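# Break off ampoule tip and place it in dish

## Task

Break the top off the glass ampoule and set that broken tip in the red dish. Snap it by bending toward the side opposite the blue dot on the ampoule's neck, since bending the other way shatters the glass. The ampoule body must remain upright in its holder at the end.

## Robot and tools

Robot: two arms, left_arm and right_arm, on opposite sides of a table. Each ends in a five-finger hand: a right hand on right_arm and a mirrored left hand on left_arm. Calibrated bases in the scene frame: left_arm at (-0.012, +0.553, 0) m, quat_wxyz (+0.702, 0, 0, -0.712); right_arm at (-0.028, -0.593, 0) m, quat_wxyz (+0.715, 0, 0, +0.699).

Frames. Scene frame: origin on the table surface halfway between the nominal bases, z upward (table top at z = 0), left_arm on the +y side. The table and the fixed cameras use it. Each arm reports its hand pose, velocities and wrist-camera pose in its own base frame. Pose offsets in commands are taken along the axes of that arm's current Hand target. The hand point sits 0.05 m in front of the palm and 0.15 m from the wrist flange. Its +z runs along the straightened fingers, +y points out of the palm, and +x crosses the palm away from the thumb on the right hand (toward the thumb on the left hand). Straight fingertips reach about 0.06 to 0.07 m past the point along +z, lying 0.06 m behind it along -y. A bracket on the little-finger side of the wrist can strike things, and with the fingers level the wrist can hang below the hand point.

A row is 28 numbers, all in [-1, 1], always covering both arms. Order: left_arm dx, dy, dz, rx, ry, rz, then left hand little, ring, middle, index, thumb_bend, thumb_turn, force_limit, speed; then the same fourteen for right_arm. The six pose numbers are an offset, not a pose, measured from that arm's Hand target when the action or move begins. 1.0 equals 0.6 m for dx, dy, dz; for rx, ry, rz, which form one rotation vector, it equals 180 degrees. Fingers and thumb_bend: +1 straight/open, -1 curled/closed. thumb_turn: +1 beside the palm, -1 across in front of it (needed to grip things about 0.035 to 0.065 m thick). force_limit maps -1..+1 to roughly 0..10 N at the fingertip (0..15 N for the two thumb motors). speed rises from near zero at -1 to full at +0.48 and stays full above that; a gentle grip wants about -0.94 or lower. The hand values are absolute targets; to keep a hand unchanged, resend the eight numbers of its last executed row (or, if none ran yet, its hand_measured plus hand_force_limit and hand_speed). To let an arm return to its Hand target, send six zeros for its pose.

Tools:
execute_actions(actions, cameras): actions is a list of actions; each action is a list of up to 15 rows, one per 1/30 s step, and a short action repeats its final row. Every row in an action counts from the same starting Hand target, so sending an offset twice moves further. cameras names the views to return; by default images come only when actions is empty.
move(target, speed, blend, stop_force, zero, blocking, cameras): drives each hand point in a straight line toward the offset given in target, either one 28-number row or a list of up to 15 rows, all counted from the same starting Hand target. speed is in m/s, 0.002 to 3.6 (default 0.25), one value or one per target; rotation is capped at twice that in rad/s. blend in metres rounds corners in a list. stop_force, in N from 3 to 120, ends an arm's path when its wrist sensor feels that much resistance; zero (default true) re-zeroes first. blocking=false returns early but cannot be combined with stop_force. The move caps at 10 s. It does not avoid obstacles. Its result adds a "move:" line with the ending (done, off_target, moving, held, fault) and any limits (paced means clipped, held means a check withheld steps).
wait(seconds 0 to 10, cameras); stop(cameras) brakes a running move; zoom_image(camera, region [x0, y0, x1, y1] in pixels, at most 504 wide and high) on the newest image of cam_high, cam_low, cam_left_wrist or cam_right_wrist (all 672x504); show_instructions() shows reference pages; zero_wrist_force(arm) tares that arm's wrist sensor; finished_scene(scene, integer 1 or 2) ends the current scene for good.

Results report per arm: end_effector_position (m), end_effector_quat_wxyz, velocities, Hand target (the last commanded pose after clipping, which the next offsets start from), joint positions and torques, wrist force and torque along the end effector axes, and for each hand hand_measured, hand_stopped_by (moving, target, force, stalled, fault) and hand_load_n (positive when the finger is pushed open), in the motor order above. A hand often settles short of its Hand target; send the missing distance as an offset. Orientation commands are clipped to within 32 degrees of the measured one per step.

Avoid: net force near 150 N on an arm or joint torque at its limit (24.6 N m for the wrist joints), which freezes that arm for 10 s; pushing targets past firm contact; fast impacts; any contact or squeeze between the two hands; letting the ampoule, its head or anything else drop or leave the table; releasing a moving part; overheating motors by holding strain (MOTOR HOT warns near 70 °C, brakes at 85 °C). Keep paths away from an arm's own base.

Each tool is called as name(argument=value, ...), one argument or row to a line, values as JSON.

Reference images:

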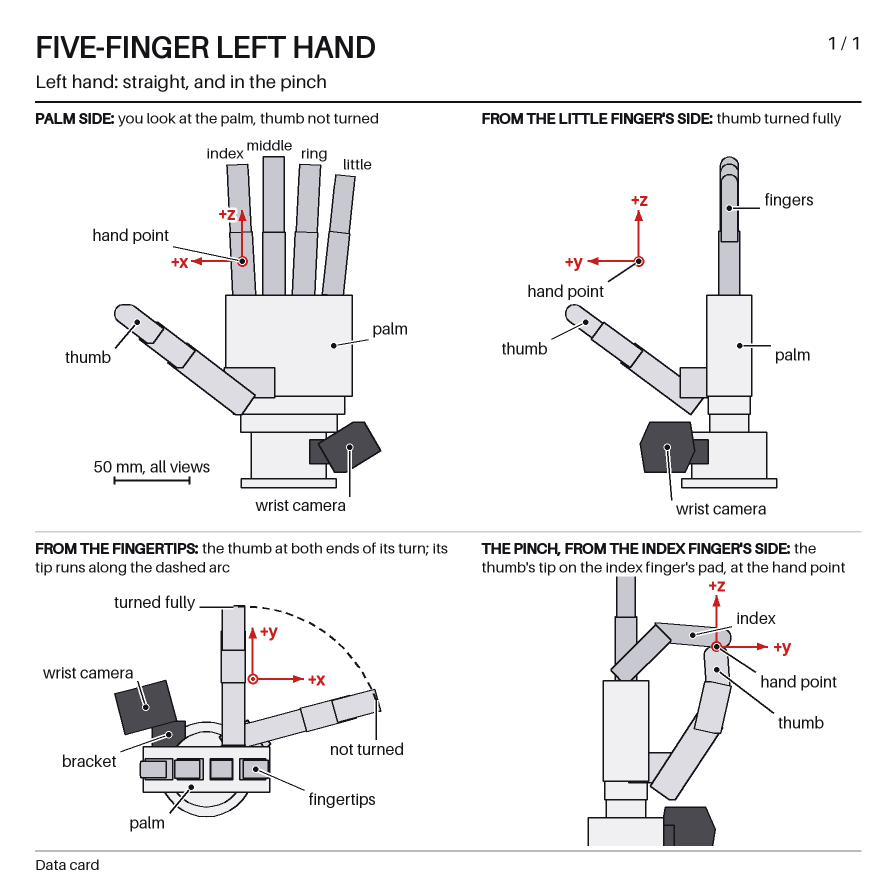

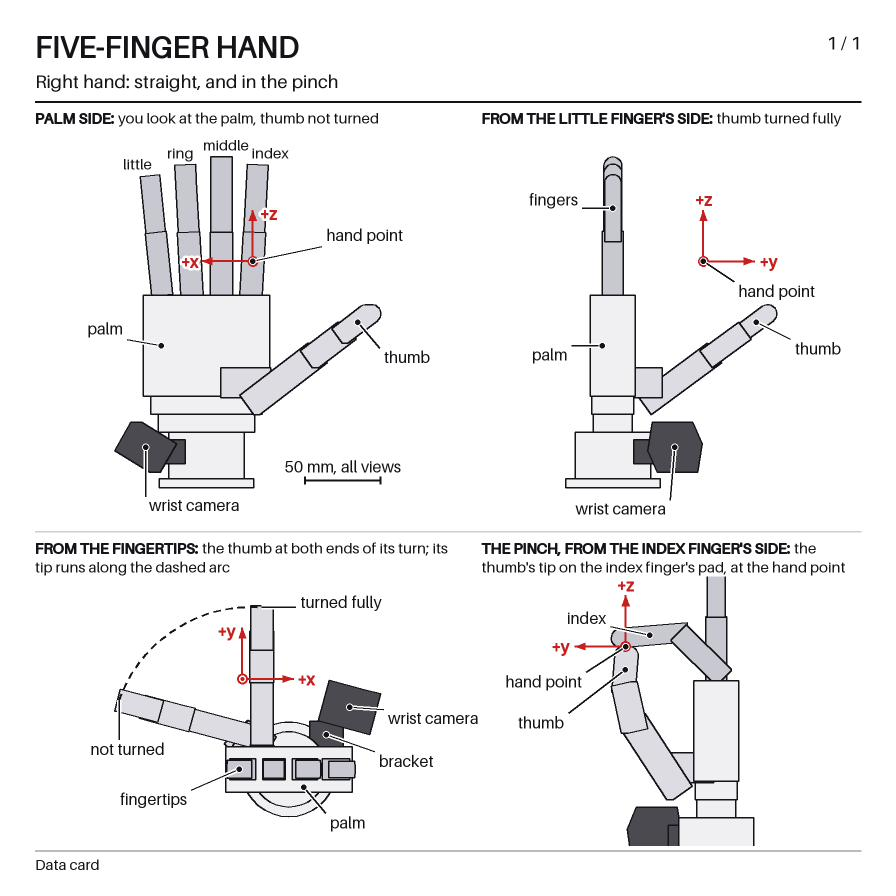

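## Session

execute_actions(
  actions=[],
)

zoom_image(
  camera="cam_left_wrist",
  region=[200, 200, 450, 400],
)

zoom_image(
  camera="cam_right_wrist",
  region=[200, 200, 450, 400],
)

zoom_image(
  camera="cam_low",
  region=[180, 150, 480, 380],
)

zoom_image(
  camera="cam_high",
  region=[220, 220, 420, 370],
)

Scene clock: 0.00 s.
left_arm: end_effector_position=(+0.2578, +0.1146, +0.4852) hand_measured=(+1.000, +1.000, +1.000, +1.000, +1.000, +1.000) hand_load_n=(+0.0, +0.0, +0.0, +0.0, +0.5, +0.0) hand_stopped_by=(target, target, target, target, target, target) hand_force_limit=0.00 hand_speed=-0.80 end_effector_quat_wxyz=(-0.008, +0.907, +0.422, -0.005) | right_arm: end_effector_position=(+0.2776, -0.1206, +0.4821) hand_measured=(+1.000, +1.000, +1.000, +1.000, +1.000, +1.000) hand_load_n=(+0.0, +0.0, +0.0, +0.0, +0.0, +0.0) hand_stopped_by=(target, target, target, target, target, target) hand_force_limit=0.00 hand_speed=-0.80 end_effector_quat_wxyz=(+0.025, +0.412, +0.911, -0.006)
Joint positions: left_arm=[4.323 -1.409 -1.326 1.168 -1.59 1.881] | right_arm=[-1.159 -1.719 1.322 1.922 1.546 -1.88]
Joint velocities: within noise
Joint torques (N m): no reading
Motor temperatures (°C): left_arm=[32 36 27 38 33 33] | right_arm=[32 32 35 39 39 41]
Wrist force (N): no reading
Wrist torque (N m): no reading
Wrist force, peak (N): no reading
Hand target: left_arm +0.2578, +0.1146, +0.4852; -0.008, +0.907, +0.422, -0.005 | right_arm +0.2776, -0.1206, +0.4821; +0.025, +0.412, +0.911, -0.006

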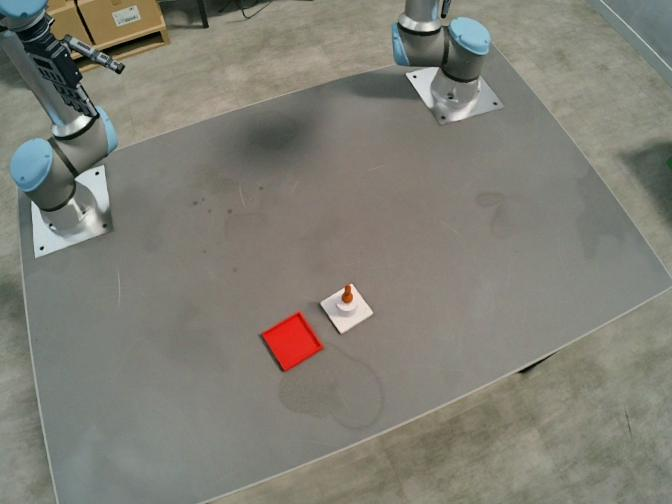

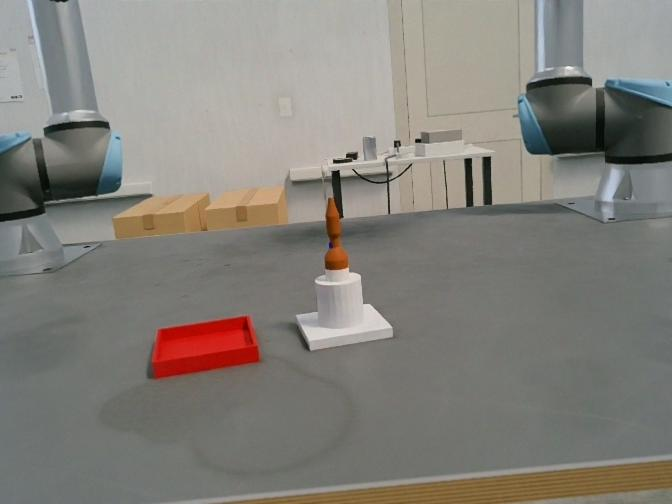

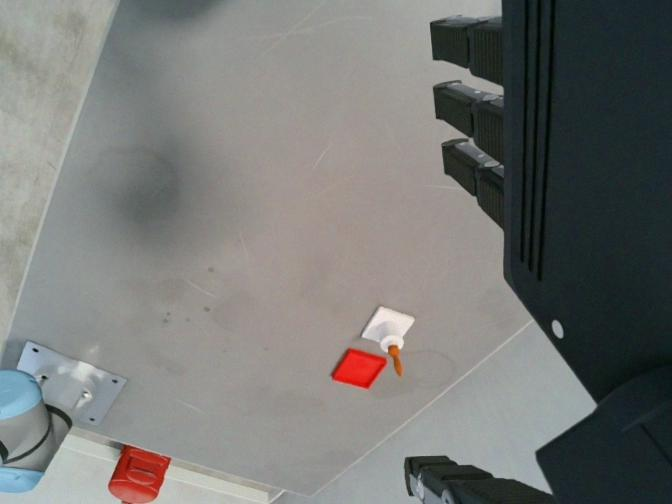

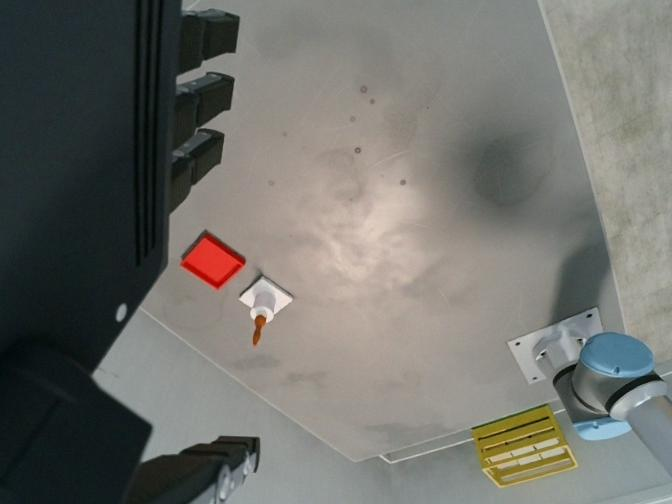

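Scaled by 2.016 from the camera's 672x504 image, which has a finer 960x720 frame.

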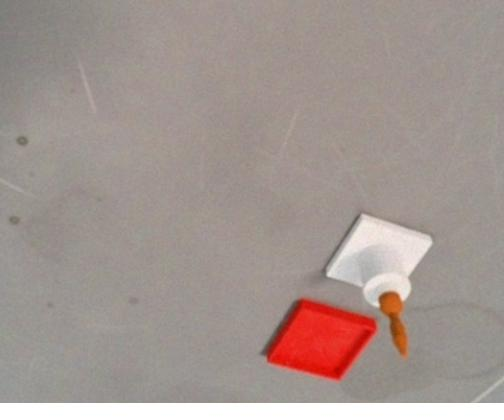

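Scaled by 2.016 from the camera's 672x504 image, which has a finer 960x720 frame.

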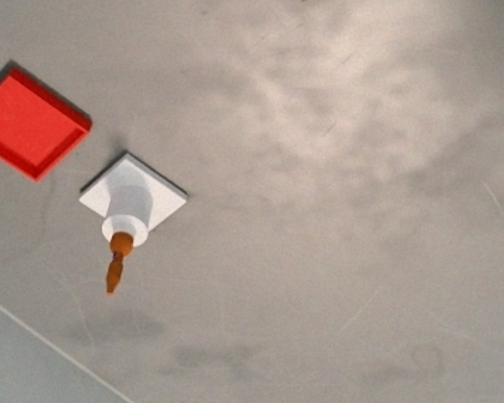

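Scaled by 1.680 from the camera's 672x504 image, which has a finer 960x720 frame.

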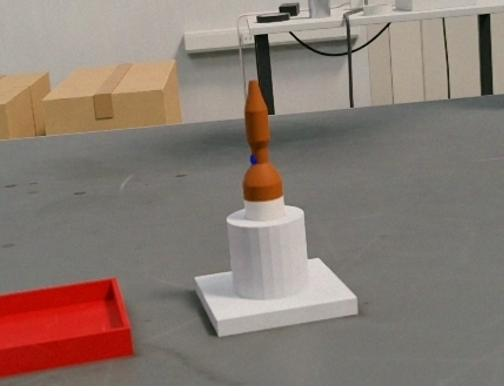

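Scaled by 2.520 from the camera's 672x504 image, which has a finer 960x720 frame.

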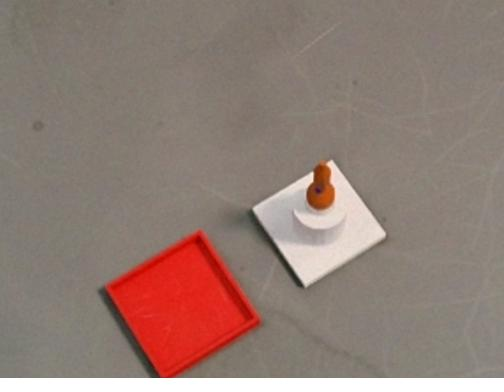

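zoom_image(
  camera="cam_low",
  region=[310, 190, 360, 280],
)

zoom_image(
  camera="cam_high",
  region=[325, 275, 375, 325],
)

zoom_image(
  camera="cam_right_wrist",
  region=[235, 295, 285, 355],
)

zoom_image(
  camera="cam_left_wrist",
  region=[370, 325, 420, 385],
)

Scaled by 5.600 from the camera's 672x504 image, which has a finer 960x720 frame.

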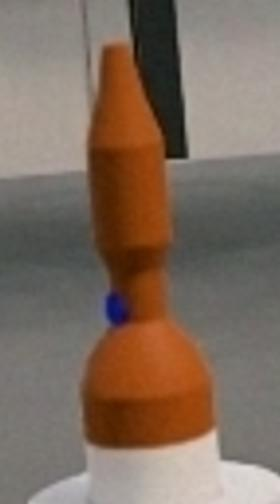

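Scaled by 10.080 from the camera's 672x504 image, which has a finer 960x720 frame.

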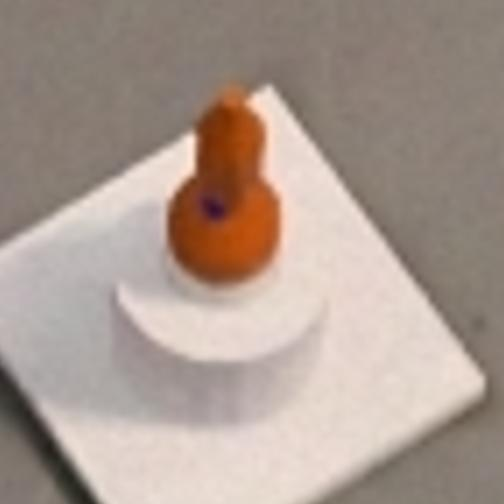

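Scaled by 8.400 from the camera's 672x504 image, which has a finer 960x720 frame.

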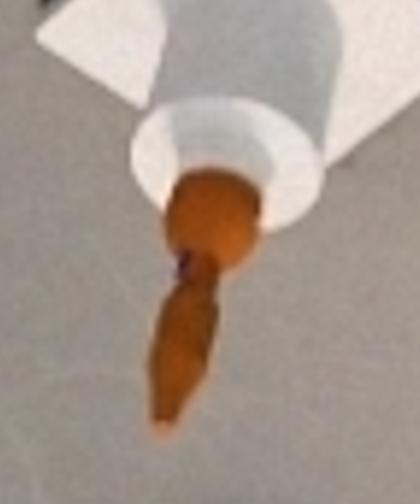

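Scaled by 8.400 from the camera's 672x504 image, which has a finer 960x720 frame.

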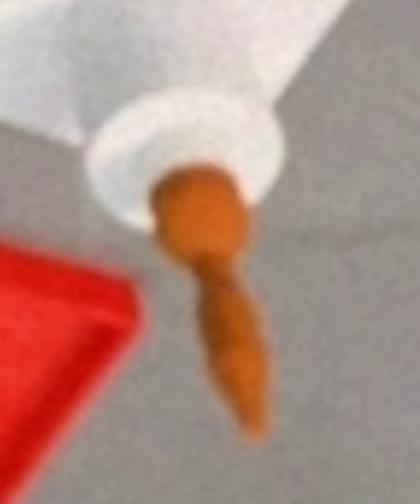

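move(
  target=[
    [0.66, -0.0925, 0.309, 0.2955, 0.5015, 0.4925, 1, 1, 1, 1, 0.3, -1, 0.0, 0.2, 0, 0, 0, 0, 0, 0, 1, 1, 1, 1, 1, 1, 0.0, -0.8],
    [0.6607, -0.0872, 0.5923, 0.2955, 0.5015, 0.4925, 1, 1, 1, 1, 0.3, -1, 0.0, 0.2, 0, 0, 0, 0, 0, 0, 1, 1, 1, 1, 1, 1, 0.0, -0.8],
  ],
  speed=[0.4, 0.2],
  blend=[0.03, 0],
  cameras=["all"],
)

zoom_image(
  camera="cam_left_wrist",
  region=[100, 60, 400, 260],
)

zoom_image(
  camera="cam_low",
  region=[280, 120, 460, 350],
)

zoom_image(
  camera="cam_high",
  region=[300, 200, 440, 350],
)

Scene clock: 97.83 s.
left_arm: end_effector_position=(+0.4671, +0.4555, +0.1301) hand_measured=(+1.000, +1.000, +1.000, +1.000, +0.300, -1.000) hand_load_n=(+0.0, +0.0, +0.0, +0.0, +0.0, +0.0) hand_stopped_by=(target, target, target, target, target, target) hand_force_limit=0.00 hand_speed=0.20 end_effector_quat_wxyz=(+0.586, -0.584, +0.398, -0.396) | right_arm: end_effector_position=(+0.2776, -0.1206, +0.4821) hand_measured=(+1.000, +1.000, +1.000, +1.000, +1.000, +1.000) hand_load_n=(+0.0, +0.0, +0.0, +0.0, +0.0, +0.0) hand_stopped_by=(target, target, target, target, target, target) hand_force_limit=0.00 hand_speed=-0.80 end_effector_quat_wxyz=(+0.025, +0.412, +0.911, -0.006)
Joint positions: left_arm=[4.494 -1.924 -1.98 3.903 -0.596 3.146] | right_arm=[-1.159 -1.719 1.322 1.922 1.546 -1.88]
Joint torques (N m): left_arm=[-5.39 26.59 19.15 1.57 -1.22 1.61] | right_arm=[0.97 -10.73 -16.16 2.21 -0.04 0.24]
Wrist force (N): left_arm=[0.5 -3.9 3.1] | right_arm=[0.1 0.1 -0.1]
Wrist torque (N m): left_arm=[-0.67 0.10 0.16] | right_arm=[0.01 0.00 0.01]
Wrist force, peak (N): left_arm=[-0.3 -5.1 3.7] | right_arm=[-0.5 -0.1 0.0]
Hand target: left_arm +0.4672, +0.4555, +0.1300; +0.586, -0.584, +0.399, -0.396 | right_arm +0.2776, -0.1206, +0.4821; +0.025, +0.412, +0.911, -0.006
Off the commanded pose: left_arm 0.000 m, 0 deg | right_arm 0.000 m, 0 deg.
move: done

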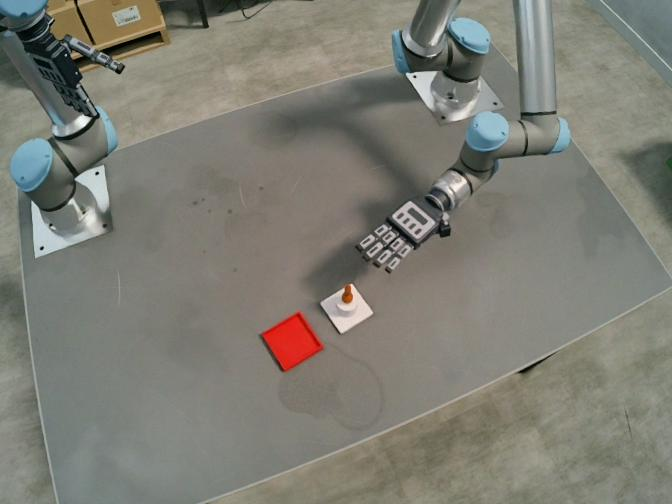

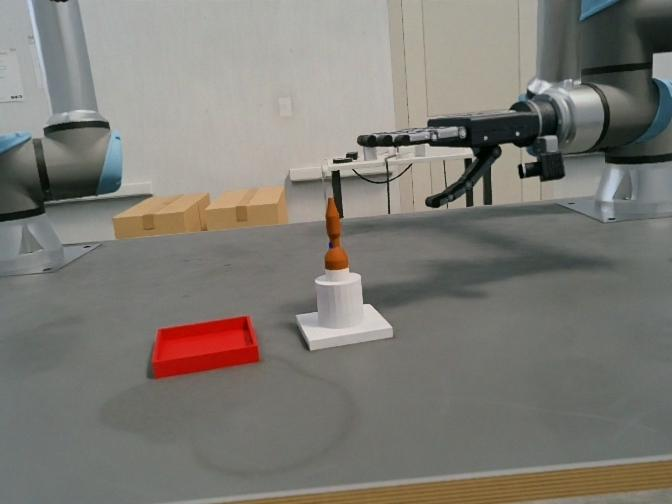

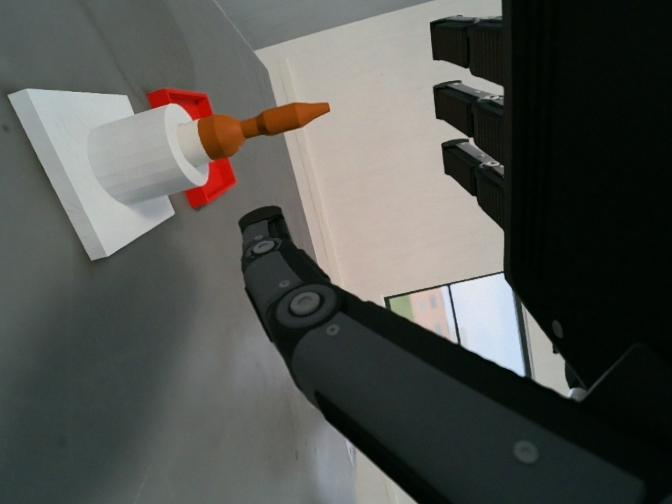

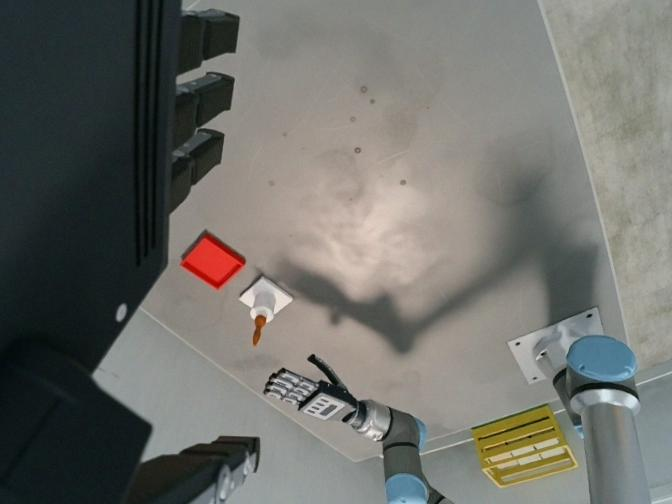

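Scaled by 1.680 from the camera's 672x504 image, which has a finer 960x720 frame.

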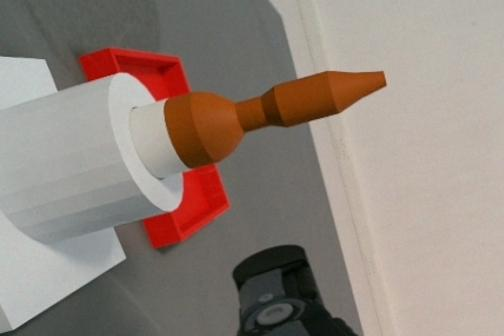

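Scaled by 2.191 from the camera's 672x504 image, which has a finer 960x720 frame.

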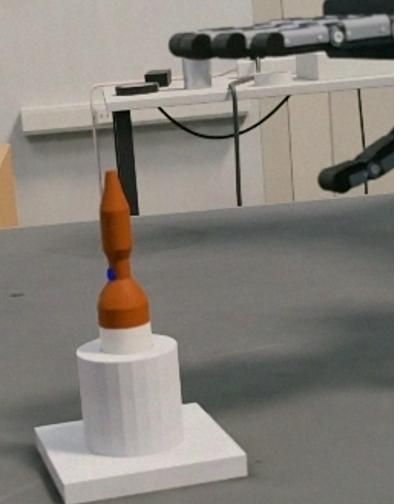

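Scaled by 3.360 from the camera's 672x504 image, which has a finer 960x720 frame.

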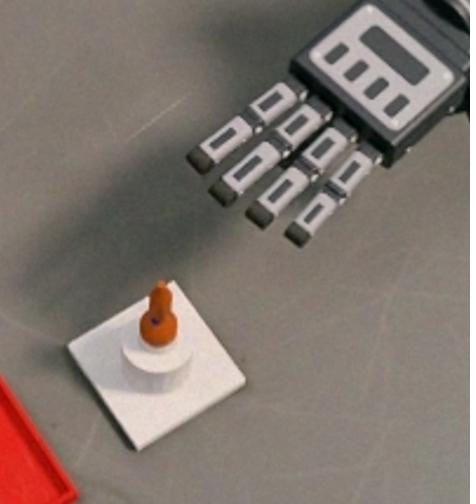

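move(
  target=[-0.0162, 0.0218, 0.0895, 0, 0, 0, 1, 1, 1, 1, 0.3, -1, 0.0, 0.2, -0.3105, -0.2697, 0.18, 0, 0, 0, 1, 1, 1, 1, 1, 1, 0.0, -0.8],
  speed=0.15,
  cameras=["all"],
)

zoom_image(
  camera="cam_left_wrist",
  region=[180, 60, 480, 280],
)

zoom_image(
  camera="cam_right_wrist",
  region=[180, 180, 380, 340],
)

zoom_image(
  camera="cam_low",
  region=[270, 120, 450, 350],
)

Scene clock: 130.70 s.
left_arm: end_effector_position=(+0.5136, +0.4842, +0.1169) hand_measured=(+1.000, +1.000, +1.000, +1.000, +0.300, -1.000) hand_load_n=(+0.0, +0.0, +0.0, +0.0, +0.0, +0.0) hand_stopped_by=(target, target, target, target, target, target) hand_force_limit=0.00 hand_speed=0.20 end_effector_quat_wxyz=(+0.585, -0.584, +0.399, -0.396) | right_arm: end_effector_position=(+0.2834, -0.3706, +0.3823) hand_measured=(+1.000, +1.000, +1.000, +1.000, +1.000, +1.000) hand_load_n=(+0.0, +0.0, +0.0, +0.0, +0.0, -0.5) hand_stopped_by=(target, target, target, target, target, target) hand_force_limit=0.00 hand_speed=-0.80 end_effector_quat_wxyz=(+0.025, +0.412, +0.911, -0.006)
Joint positions: left_arm=[4.412 -2.04 -1.842 3.881 -0.678 3.146] | right_arm=[-1.383 -1.274 1.108 1.698 1.536 -2.104]
Joint torques (N m): left_arm=[15.7 45.2 8.27 1.45 1.48 -0.38] | right_arm=[12.14 -29.62 -16.84 3.03 -0.25 2.89]
Wrist force (N): left_arm=[0.2 -3.7 3.3] | right_arm=[-0.3 0.1 -0.5]
Wrist torque (N m): left_arm=[-0.66 0.16 0.16] | right_arm=[0.07 0.12 0.08]
Wrist force, peak (N): left_arm=[0.4 -4.1 3.4] | right_arm=[-1.3 -0.8 0.2]
Hand target: left_arm +0.5135, +0.4843, +0.1169; +0.586, -0.584, +0.399, -0.396 | right_arm +0.2834, -0.3707, +0.3822; +0.025, +0.412, +0.911, -0.006
Off the commanded pose: left_arm 0.000 m, 0 deg | right_arm 0.000 m, 0 deg.
move: done

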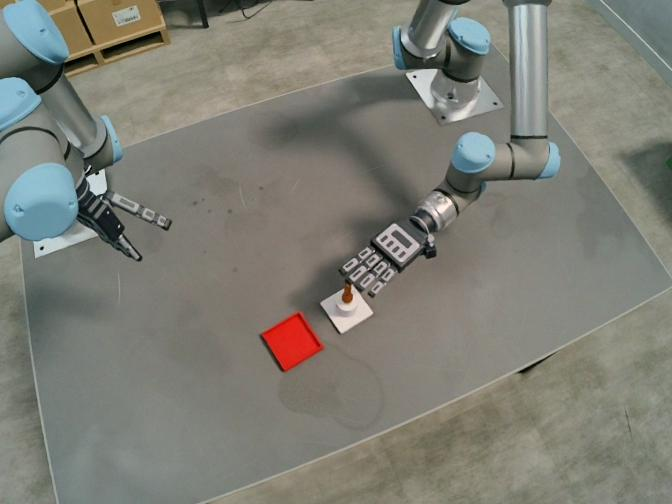

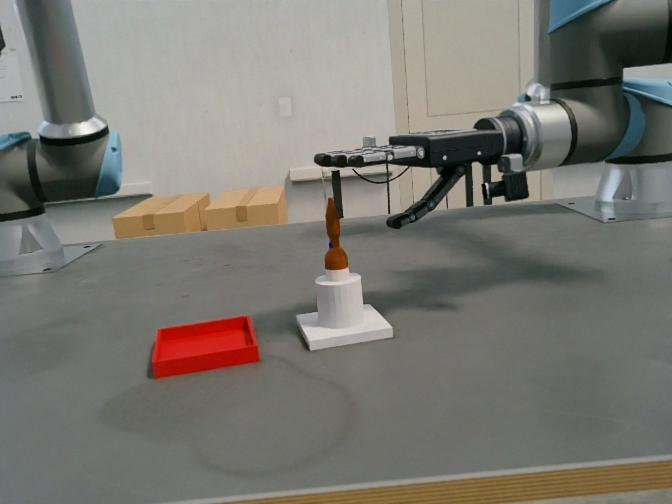

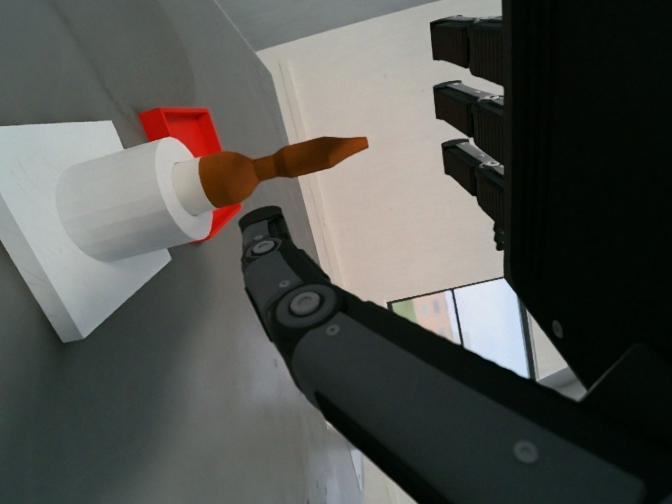

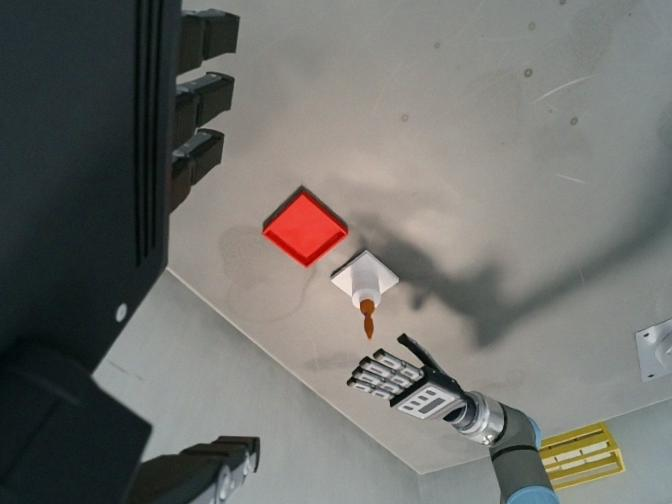

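Scaled by 1.680 from the camera's 672x504 image, which has a finer 960x720 frame.

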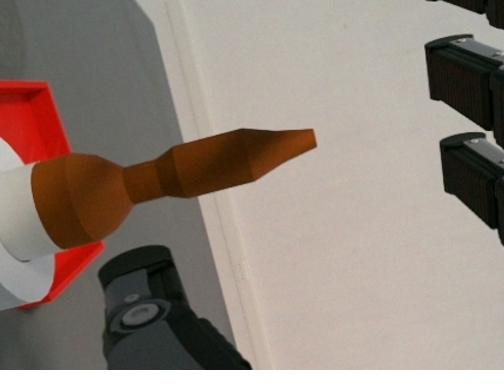

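Scaled by 2.520 from the camera's 672x504 image, which has a finer 960x720 frame.

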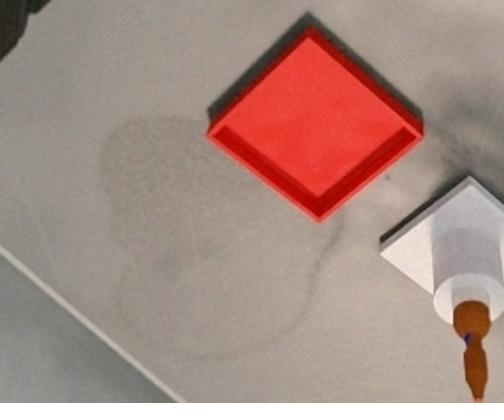

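Scaled by 2.191 from the camera's 672x504 image, which has a finer 960x720 frame.

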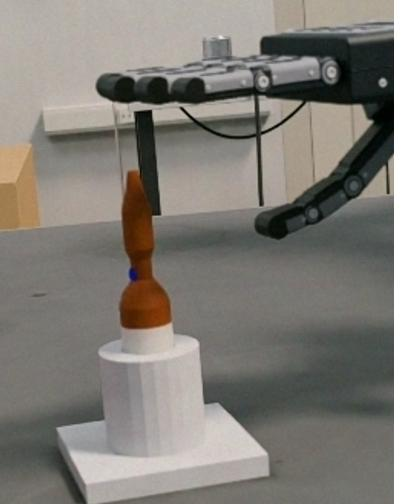

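zoom_image(
  camera="cam_right_wrist",
  region=[345, 285, 395, 345],
)

Scaled by 8.400 from the camera's 672x504 image, which has a finer 960x720 frame.

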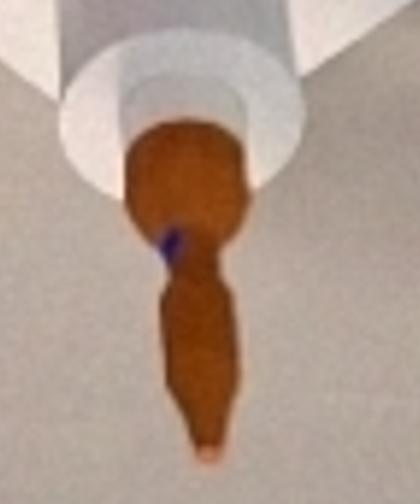

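move(
  target=[0, 0, 0.0807, 0, 0, 0, 1, 1, 1, 1, 0.3, -1, 0.0, 0.2, 0.3105, 0.2697, -0.18, 0, 0, 0, 1, 1, 1, 1, 1, 1, 0.0, -0.8],
  speed=0.12,
  cameras=["cam_low", "cam_left_wrist"],
)

zoom_image(
  camera="cam_left_wrist",
  region=[180, 60, 480, 280],
)

zoom_image(
  camera="cam_low",
  region=[270, 120, 450, 350],
)

Scene clock: 154.70 s.
left_arm: end_effector_position=(+0.5586, +0.5021, +0.1169) hand_measured=(+1.000, +1.000, +1.000, +1.000, +0.300, -1.000) hand_load_n=(+0.0, +0.0, +0.0, +0.0, +0.5, +0.0) hand_stopped_by=(target, target, target, target, target, target) hand_force_limit=0.00 hand_speed=0.20 end_effector_quat_wxyz=(+0.585, -0.584, +0.399, -0.396) | right_arm: end_effector_position=(+0.2776, -0.1206, +0.4822) hand_measured=(+1.000, +1.000, +1.000, +1.000, +1.000, +1.000) hand_load_n=(+0.0, +0.0, +0.0, +0.0, -0.5, +0.0) hand_stopped_by=(target, target, target, target, target, target) hand_force_limit=0.00 hand_speed=-0.80 end_effector_quat_wxyz=(+0.025, +0.412, +0.911, -0.006)
Joint positions: left_arm=[4.339 -2.115 -1.715 3.829 -0.751 3.146] | right_arm=[-1.159 -1.719 1.322 1.922 1.546 -1.88]
Joint torques (N m): left_arm=[12.22 49.32 8.57 1.94 1.31 -0.58] | right_arm=[-9.12 -2.87 -17.1 0.87 1.64 -2.53]
Wrist force (N): left_arm=[0.1 -3.7 3.0] | right_arm=[-0.2 0.1 -0.1]
Wrist torque (N m): left_arm=[-0.62 0.16 0.15] | right_arm=[0.02 0.03 0.12]
Wrist force, peak (N): left_arm=[0.4 -4.1 3.4] | right_arm=[-1.4 -0.6 0.3]
Hand target: left_arm +0.5585, +0.5022, +0.1169; +0.586, -0.584, +0.399, -0.396 | right_arm +0.2776, -0.1206, +0.4821; +0.025, +0.412, +0.911, -0.006
Off the commanded pose: left_arm 0.000 m, 0 deg | right_arm 0.000 m, 0 deg.
move: done
Images, in order (width x height): cam_low 672x504, cam_left_wrist 672x504.

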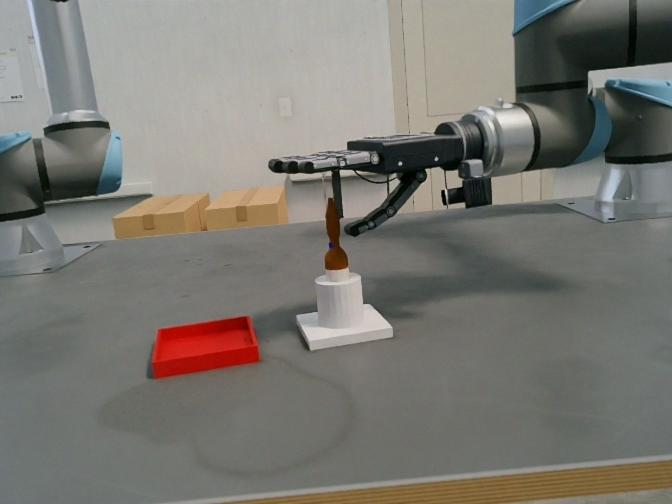

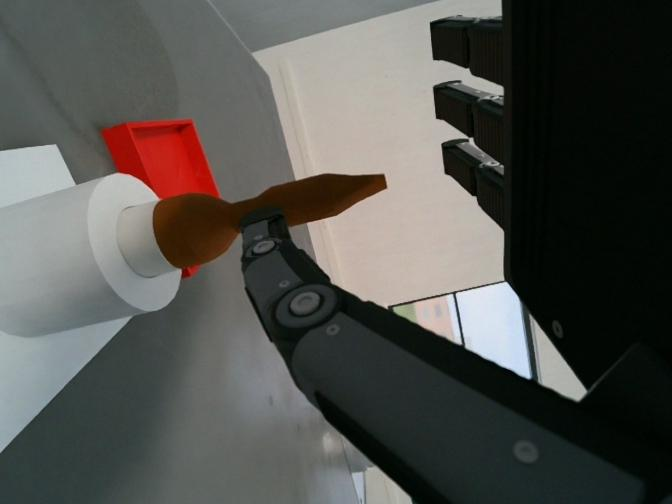

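Scaled by 1.680 from the camera's 672x504 image, which has a finer 960x720 frame.

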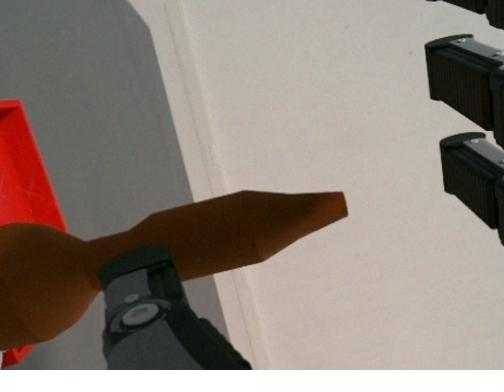

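Scaled by 2.191 from the camera's 672x504 image, which has a finer 960x720 frame.

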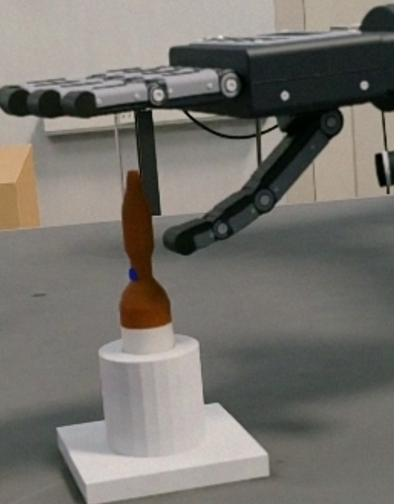

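move(
  target=[-0.005, 0, 0, 0, 0, 0, 1, 1, 0.2, 0.2, 0.2, -1, -0.8, -0.3, 0, 0, 0, 0, 0, 0, 1, 1, 1, 1, 1, 1, 0.0, -0.8],
  speed=0.03,
)

execute_actions(
  actions=[
    [[0,0,0,0,0,0,1,1,-0.1,-0.1,0.0,-1,-0.85,-0.92,0,0,0,0,0,0,1,1,1,1,1,1,0.0,-0.8]],
    [[0,0,0,0,0,0,1,1,-0.1,-0.1,0.0,-1,-0.85,-0.92,0,0,0,0,0,0,1,1,1,1,1,1,0.0,-0.8]],
    [[0,0,0,0,0,0,1,1,-0.1,-0.1,0.0,-1,-0.85,-0.92,0,0,0,0,0,0,1,1,1,1,1,1,0.0,-0.8]],
    [[0,0,0,0,0,0,1,1,-0.1,-0.1,0.0,-1,-0.85,-0.92,0,0,0,0,0,0,1,1,1,1,1,1,0.0,-0.8]],
  ],
  cameras=["cam_low", "cam_left_wrist"],
)

zoom_image(
  camera="cam_low",
  region=[270, 140, 410, 340],
)

zoom_image(
  camera="cam_left_wrist",
  region=[180, 60, 480, 280],
)

Scene clock: 168.23 s.
left_arm: end_effector_position=(+0.5573, +0.5050, +0.1169) hand_measured=(+1.000, +1.000, +0.200, +0.200, +0.200, -1.000) hand_load_n=(+0.0, +0.0, +0.0, +0.0, +0.0, +0.5) hand_stopped_by=(target, target, target, target, target, target) hand_force_limit=-0.80 hand_speed=-0.30 end_effector_quat_wxyz=(+0.586, -0.584, +0.399, -0.396) | right_arm: end_effector_position=(+0.2776, -0.1206, +0.4821) hand_measured=(+1.000, +1.000, +1.000, +1.000, +1.000, +1.000) hand_load_n=(+0.0, +0.0, +0.0, +0.0, +0.0, +0.0) hand_stopped_by=(target, target, target, target, target, target) hand_force_limit=0.00 hand_speed=-0.80 end_effector_quat_wxyz=(+0.025, +0.412, +0.911, -0.006)
Joint positions: left_arm=[4.343 -2.118 -1.709 3.826 -0.747 3.146] | right_arm=[-1.159 -1.719 1.322 1.922 1.546 -1.88]
Joint torques (N m): left_arm=[9.58 39.78 18.86 -0.43 0.69 1.58] | right_arm=[-8.88 -0.96 -8.97 3.38 -2.25 1.58]
Wrist force (N): left_arm=[0.3 -3.7 3.1] | right_arm=[-0.3 0.0 -0.2]
Wrist torque (N m): left_arm=[-0.63 0.15 0.15] | right_arm=[0.01 0.04 0.11]
Wrist force, peak (N): left_arm=[0.2 -4.0 3.3] | right_arm=[-0.4 0.2 0.2]
Hand target: left_arm +0.5574, +0.5050, +0.1169; +0.586, -0.584, +0.399, -0.396 | right_arm +0.2776, -0.1206, +0.4821; +0.025, +0.412, +0.911, -0.006
Off the commanded pose: left_arm 0.000 m, 0 deg | right_arm 0.000 m, 0 deg.
move: done

Scene clock: 170.43 s.
left_arm: end_effector_position=(+0.5574, +0.5050, +0.1169) hand_measured=(+1.000, +1.000, -0.008, -0.002, +0.000, -1.000) hand_load_n=(+0.0, +0.0, +2.0, +0.5, +0.0, +0.0) hand_stopped_by=(target, target, force, force, target, target) hand_force_limit=-0.85 hand_speed=-0.92 end_effector_quat_wxyz=(+0.586, -0.584, +0.399, -0.396) | right_arm: end_effector_position=(+0.2776, -0.1206, +0.4821) hand_measured=(+1.000, +1.000, +1.000, +1.000, +1.000, +1.000) hand_load_n=(+0.0, +0.0, +0.0, +0.0, +0.0, +0.0) hand_stopped_by=(target, target, target, target, target, target) hand_force_limit=0.00 hand_speed=-0.80 end_effector_quat_wxyz=(+0.025, +0.412, +0.911, -0.006)
Joint positions: left_arm=[4.343 -2.118 -1.709 3.826 -0.747 3.146] | right_arm=[-1.159 -1.719 1.322 1.922 1.546 -1.88]
Joint torques (N m): left_arm=[-14.1 47.41 9.45 1.63 -0.89 1.66] | right_arm=[-8.5 -2.35 -10.31 3.09 -2.2 0.47]
Wrist force (N): left_arm=[-0.8 -4.4 6.0] | right_arm=[-0.2 0.0 -0.1]
Wrist torque (N m): left_arm=[-0.65 0.25 0.14] | right_arm=[0.01 0.02 0.12]
Wrist force, peak (N): left_arm=[0.0 -6.1 6.1] | right_arm=[-0.3 0.3 0.1]
Hand target: left_arm +0.5574, +0.5050, +0.1169; +0.586, -0.584, +0.399, -0.396 | right_arm +0.2776, -0.1206, +0.4821; +0.025, +0.412, +0.911, -0.006
Off the commanded pose: left_arm 0.000 m, 0 deg | right_arm 0.000 m, 0 deg.
Step readings (end_effector_position of left_arm | right_arm):
0: (+0.5573, +0.5050, +0.1169) | (+0.2776, -0.1206, +0.4821)
1: (+0.5573, +0.5050, +0.1169) | (+0.2776, -0.1206, +0.4821)
2: (+0.5573, +0.5050, +0.1169) | (+0.2776, -0.1206, +0.4821)
4: (+0.5573, +0.5050, +0.1169) | (+0.2776, -0.1206, +0.4821)
8: (+0.5573, +0.5050, +0.1169) | (+0.2776, -0.1206, +0.4821)
15: (+0.5573, +0.5050, +0.1169) | (+0.2776, -0.1206, +0.4821)
16: (+0.5573, +0.5050, +0.1169) | (+0.2776, -0.1206, +0.4821)
17: (+0.5573, +0.5050, +0.1169) | (+0.2776, -0.1206, +0.4821)
19: (+0.5573, +0.5050, +0.1169) | (+0.2776, -0.1206, +0.4821)
23: (+0.5573, +0.5050, +0.1169) | (+0.2776, -0.1206, +0.4821)
30: (+0.5573, +0.5050, +0.1169) | (+0.2776, -0.1206, +0.4821)
31: (+0.5573, +0.5050, +0.1169) | (+0.2776, -0.1206, +0.4821)
32: (+0.5573, +0.5050, +0.1169) | (+0.2776, -0.1206, +0.4821)
34: (+0.5573, +0.5050, +0.1169) | (+0.2776, -0.1206, +0.4821)
38: (+0.5574, +0.5050, +0.1169) | (+0.2776, -0.1206, +0.4821)
45: (+0.5574, +0.5050, +0.1169) | (+0.2776, -0.1206, +0.4821)
46: (+0.5574, +0.5050, +0.1169) | (+0.2776, -0.1206, +0.4821)
47: (+0.5574, +0.5050, +0.1169) | (+0.2776, -0.1206, +0.4821)
49: (+0.5574, +0.5050, +0.1169) | (+0.2776, -0.1206, +0.4821)
53: (+0.5574, +0.5050, +0.1169) | (+0.2776, -0.1206, +0.4821)
60: (+0.5574, +0.5050, +0.1169) | (+0.2776, -0.1206, +0.4821)
Images, in order (width x height): cam_low 672x504, cam_left_wrist 672x504.

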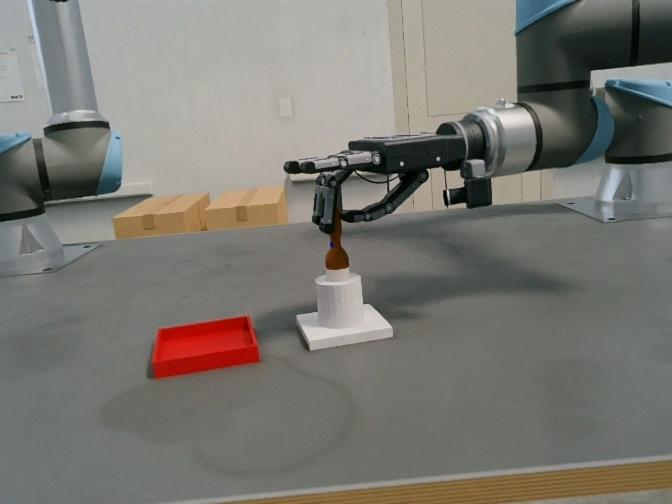

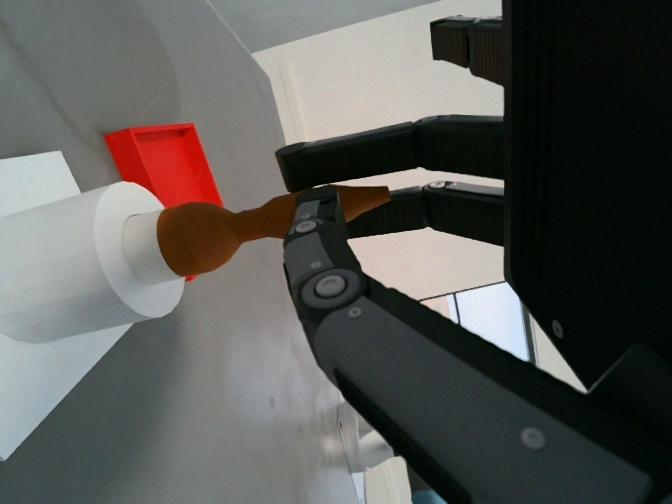

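Scaled by 2.520 from the camera's 672x504 image, which has a finer 960x720 frame.

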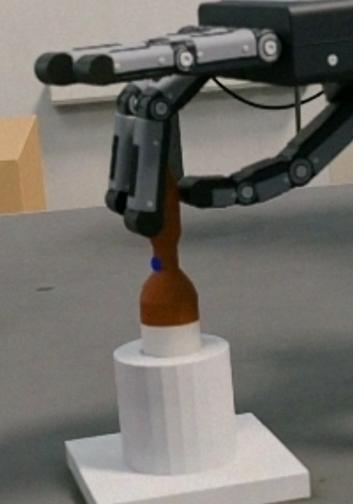

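Scaled by 1.680 from the camera's 672x504 image, which has a finer 960x720 frame.

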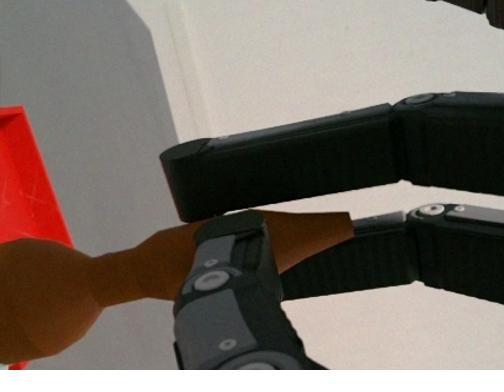

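execute_actions(
  actions=[
    [[0,0,0,0,0,0,1,1,-0.1,-0.1,-0.2,-1,-0.4,-0.92,0,0,0,0,0,0,1,1,1,1,1,1,0.0,-0.8]],
    [[0,0,0,0,0,0,1,1,-0.1,-0.1,-0.2,-1,-0.4,-0.92,0,0,0,0,0,0,1,1,1,1,1,1,0.0,-0.8]],
    [[0,0,0,0,0,0,1,1,-0.2,-0.2,-0.2,-1,-0.3,-0.93,0,0,0,0,0,0,1,1,1,1,1,1,0.0,-0.8]],
    [[0,0,0,0,0,0,1,1,-0.2,-0.2,-0.2,-1,-0.3,-0.93,0,0,0,0,0,0,1,1,1,1,1,1,0.0,-0.8]],
  ],
  cameras=["cam_low", "cam_left_wrist"],
)

zoom_image(
  camera="cam_low",
  region=[270, 140, 410, 340],
)

Scene clock: 180.30 s.
left_arm: end_effector_position=(+0.5574, +0.5050, +0.1169) hand_measured=(+1.000, +1.000, -0.020, -0.018, -0.200, -1.000) hand_load_n=(+0.0, +0.0, +3.5, +5.0, +0.5, +0.0) hand_stopped_by=(target, target, force, force, target, target) hand_force_limit=-0.30 hand_speed=-0.93 end_effector_quat_wxyz=(+0.586, -0.584, +0.399, -0.396) | right_arm: end_effector_position=(+0.2776, -0.1206, +0.4821) hand_measured=(+1.000, +1.000, +1.000, +1.000, +1.000, +1.000) hand_load_n=(+0.5, +0.0, +0.0, +0.0, +0.0, +0.0) hand_stopped_by=(target, target, target, target, target, target) hand_force_limit=0.00 hand_speed=-0.80 end_effector_quat_wxyz=(+0.025, +0.412, +0.911, -0.006)
Joint positions: left_arm=[4.343 -2.118 -1.709 3.826 -0.747 3.146] | right_arm=[-1.159 -1.719 1.322 1.922 1.546 -1.88]
Joint torques (N m): left_arm=[-6.91 39 9.44 0.25 -0.85 1.57] | right_arm=[-8.03 -4.72 -10.65 3.11 -2.04 -2.17]
Wrist force (N): left_arm=[-0.3 -8.2 12.0] | right_arm=[-0.1 0.2 0.1]
Wrist torque (N m): left_arm=[-0.72 0.24 0.20] | right_arm=[0.02 0.02 0.12]
Wrist force, peak (N): left_arm=[-0.5 -8.8 12.1] | right_arm=[-0.2 0.5 0.1]
Hand target: left_arm +0.5574, +0.5050, +0.1169; +0.586, -0.584, +0.399, -0.396 | right_arm +0.2776, -0.1206, +0.4821; +0.025, +0.412, +0.911, -0.006
Off the commanded pose: left_arm 0.000 m, 0 deg | right_arm 0.000 m, 0 deg.
Step readings (end_effector_position of left_arm | right_arm):
0: (+0.5574, +0.5050, +0.1169) | (+0.2776, -0.1206, +0.4821)
1: (+0.5574, +0.5050, +0.1169) | (+0.2776, -0.1206, +0.4821)
2: (+0.5574, +0.5050, +0.1169) | (+0.2776, -0.1206, +0.4821)
4: (+0.5574, +0.5050, +0.1169) | (+0.2776, -0.1206, +0.4821)
8: (+0.5574, +0.5050, +0.1169) | (+0.2776, -0.1206, +0.4821)
15: (+0.5574, +0.5050, +0.1169) | (+0.2776, -0.1206, +0.4821)
16: (+0.5574, +0.5050, +0.1169) | (+0.2776, -0.1206, +0.4821)
17: (+0.5574, +0.5050, +0.1169) | (+0.2776, -0.1206, +0.4821)
19: (+0.5574, +0.5050, +0.1169) | (+0.2776, -0.1206, +0.4821)
23: (+0.5574, +0.5050, +0.1169) | (+0.2776, -0.1206, +0.4821)
30: (+0.5574, +0.5050, +0.1169) | (+0.2776, -0.1206, +0.4821)
31: (+0.5574, +0.5050, +0.1169) | (+0.2776, -0.1206, +0.4821)
32: (+0.5574, +0.5050, +0.1169) | (+0.2776, -0.1206, +0.4821)
34: (+0.5574, +0.5050, +0.1169) | (+0.2776, -0.1206, +0.4821)
38: (+0.5574, +0.5050, +0.1169) | (+0.2776, -0.1206, +0.4821)
45: (+0.5574, +0.5050, +0.1169) | (+0.2776, -0.1206, +0.4821)
46: (+0.5574, +0.5050, +0.1169) | (+0.2776, -0.1206, +0.4821)
47: (+0.5574, +0.5050, +0.1169) | (+0.2776, -0.1206, +0.4821)
49: (+0.5574, +0.5050, +0.1169) | (+0.2776, -0.1206, +0.4821)
53: (+0.5574, +0.5050, +0.1169) | (+0.2776, -0.1206, +0.4821)
60: (+0.5574, +0.5050, +0.1169) | (+0.2776, -0.1206, +0.4821)
Images, in order (width x height): cam_low 672x504, cam_left_wrist 672x504.

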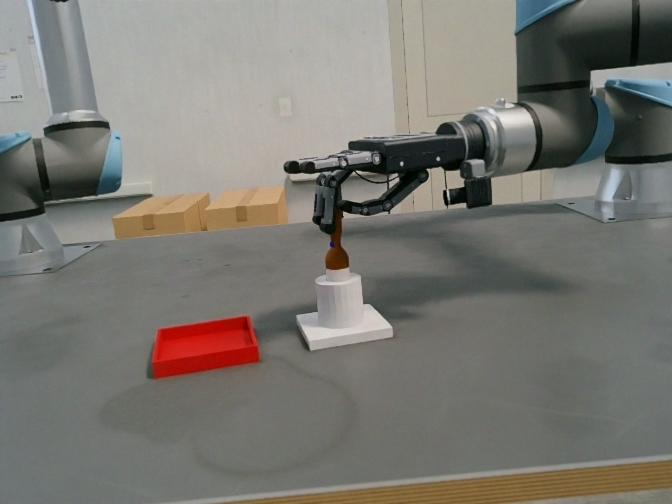

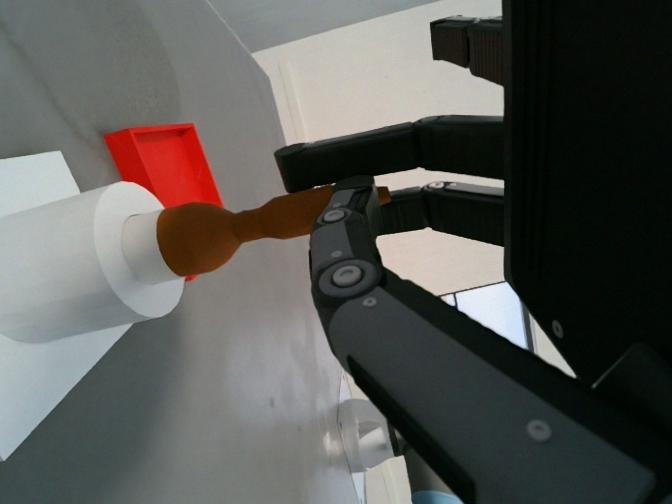

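Scaled by 2.520 from the camera's 672x504 image, which has a finer 960x720 frame.

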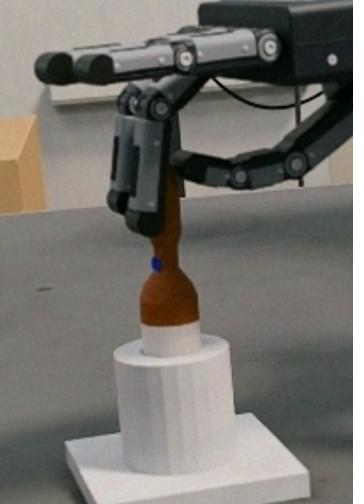

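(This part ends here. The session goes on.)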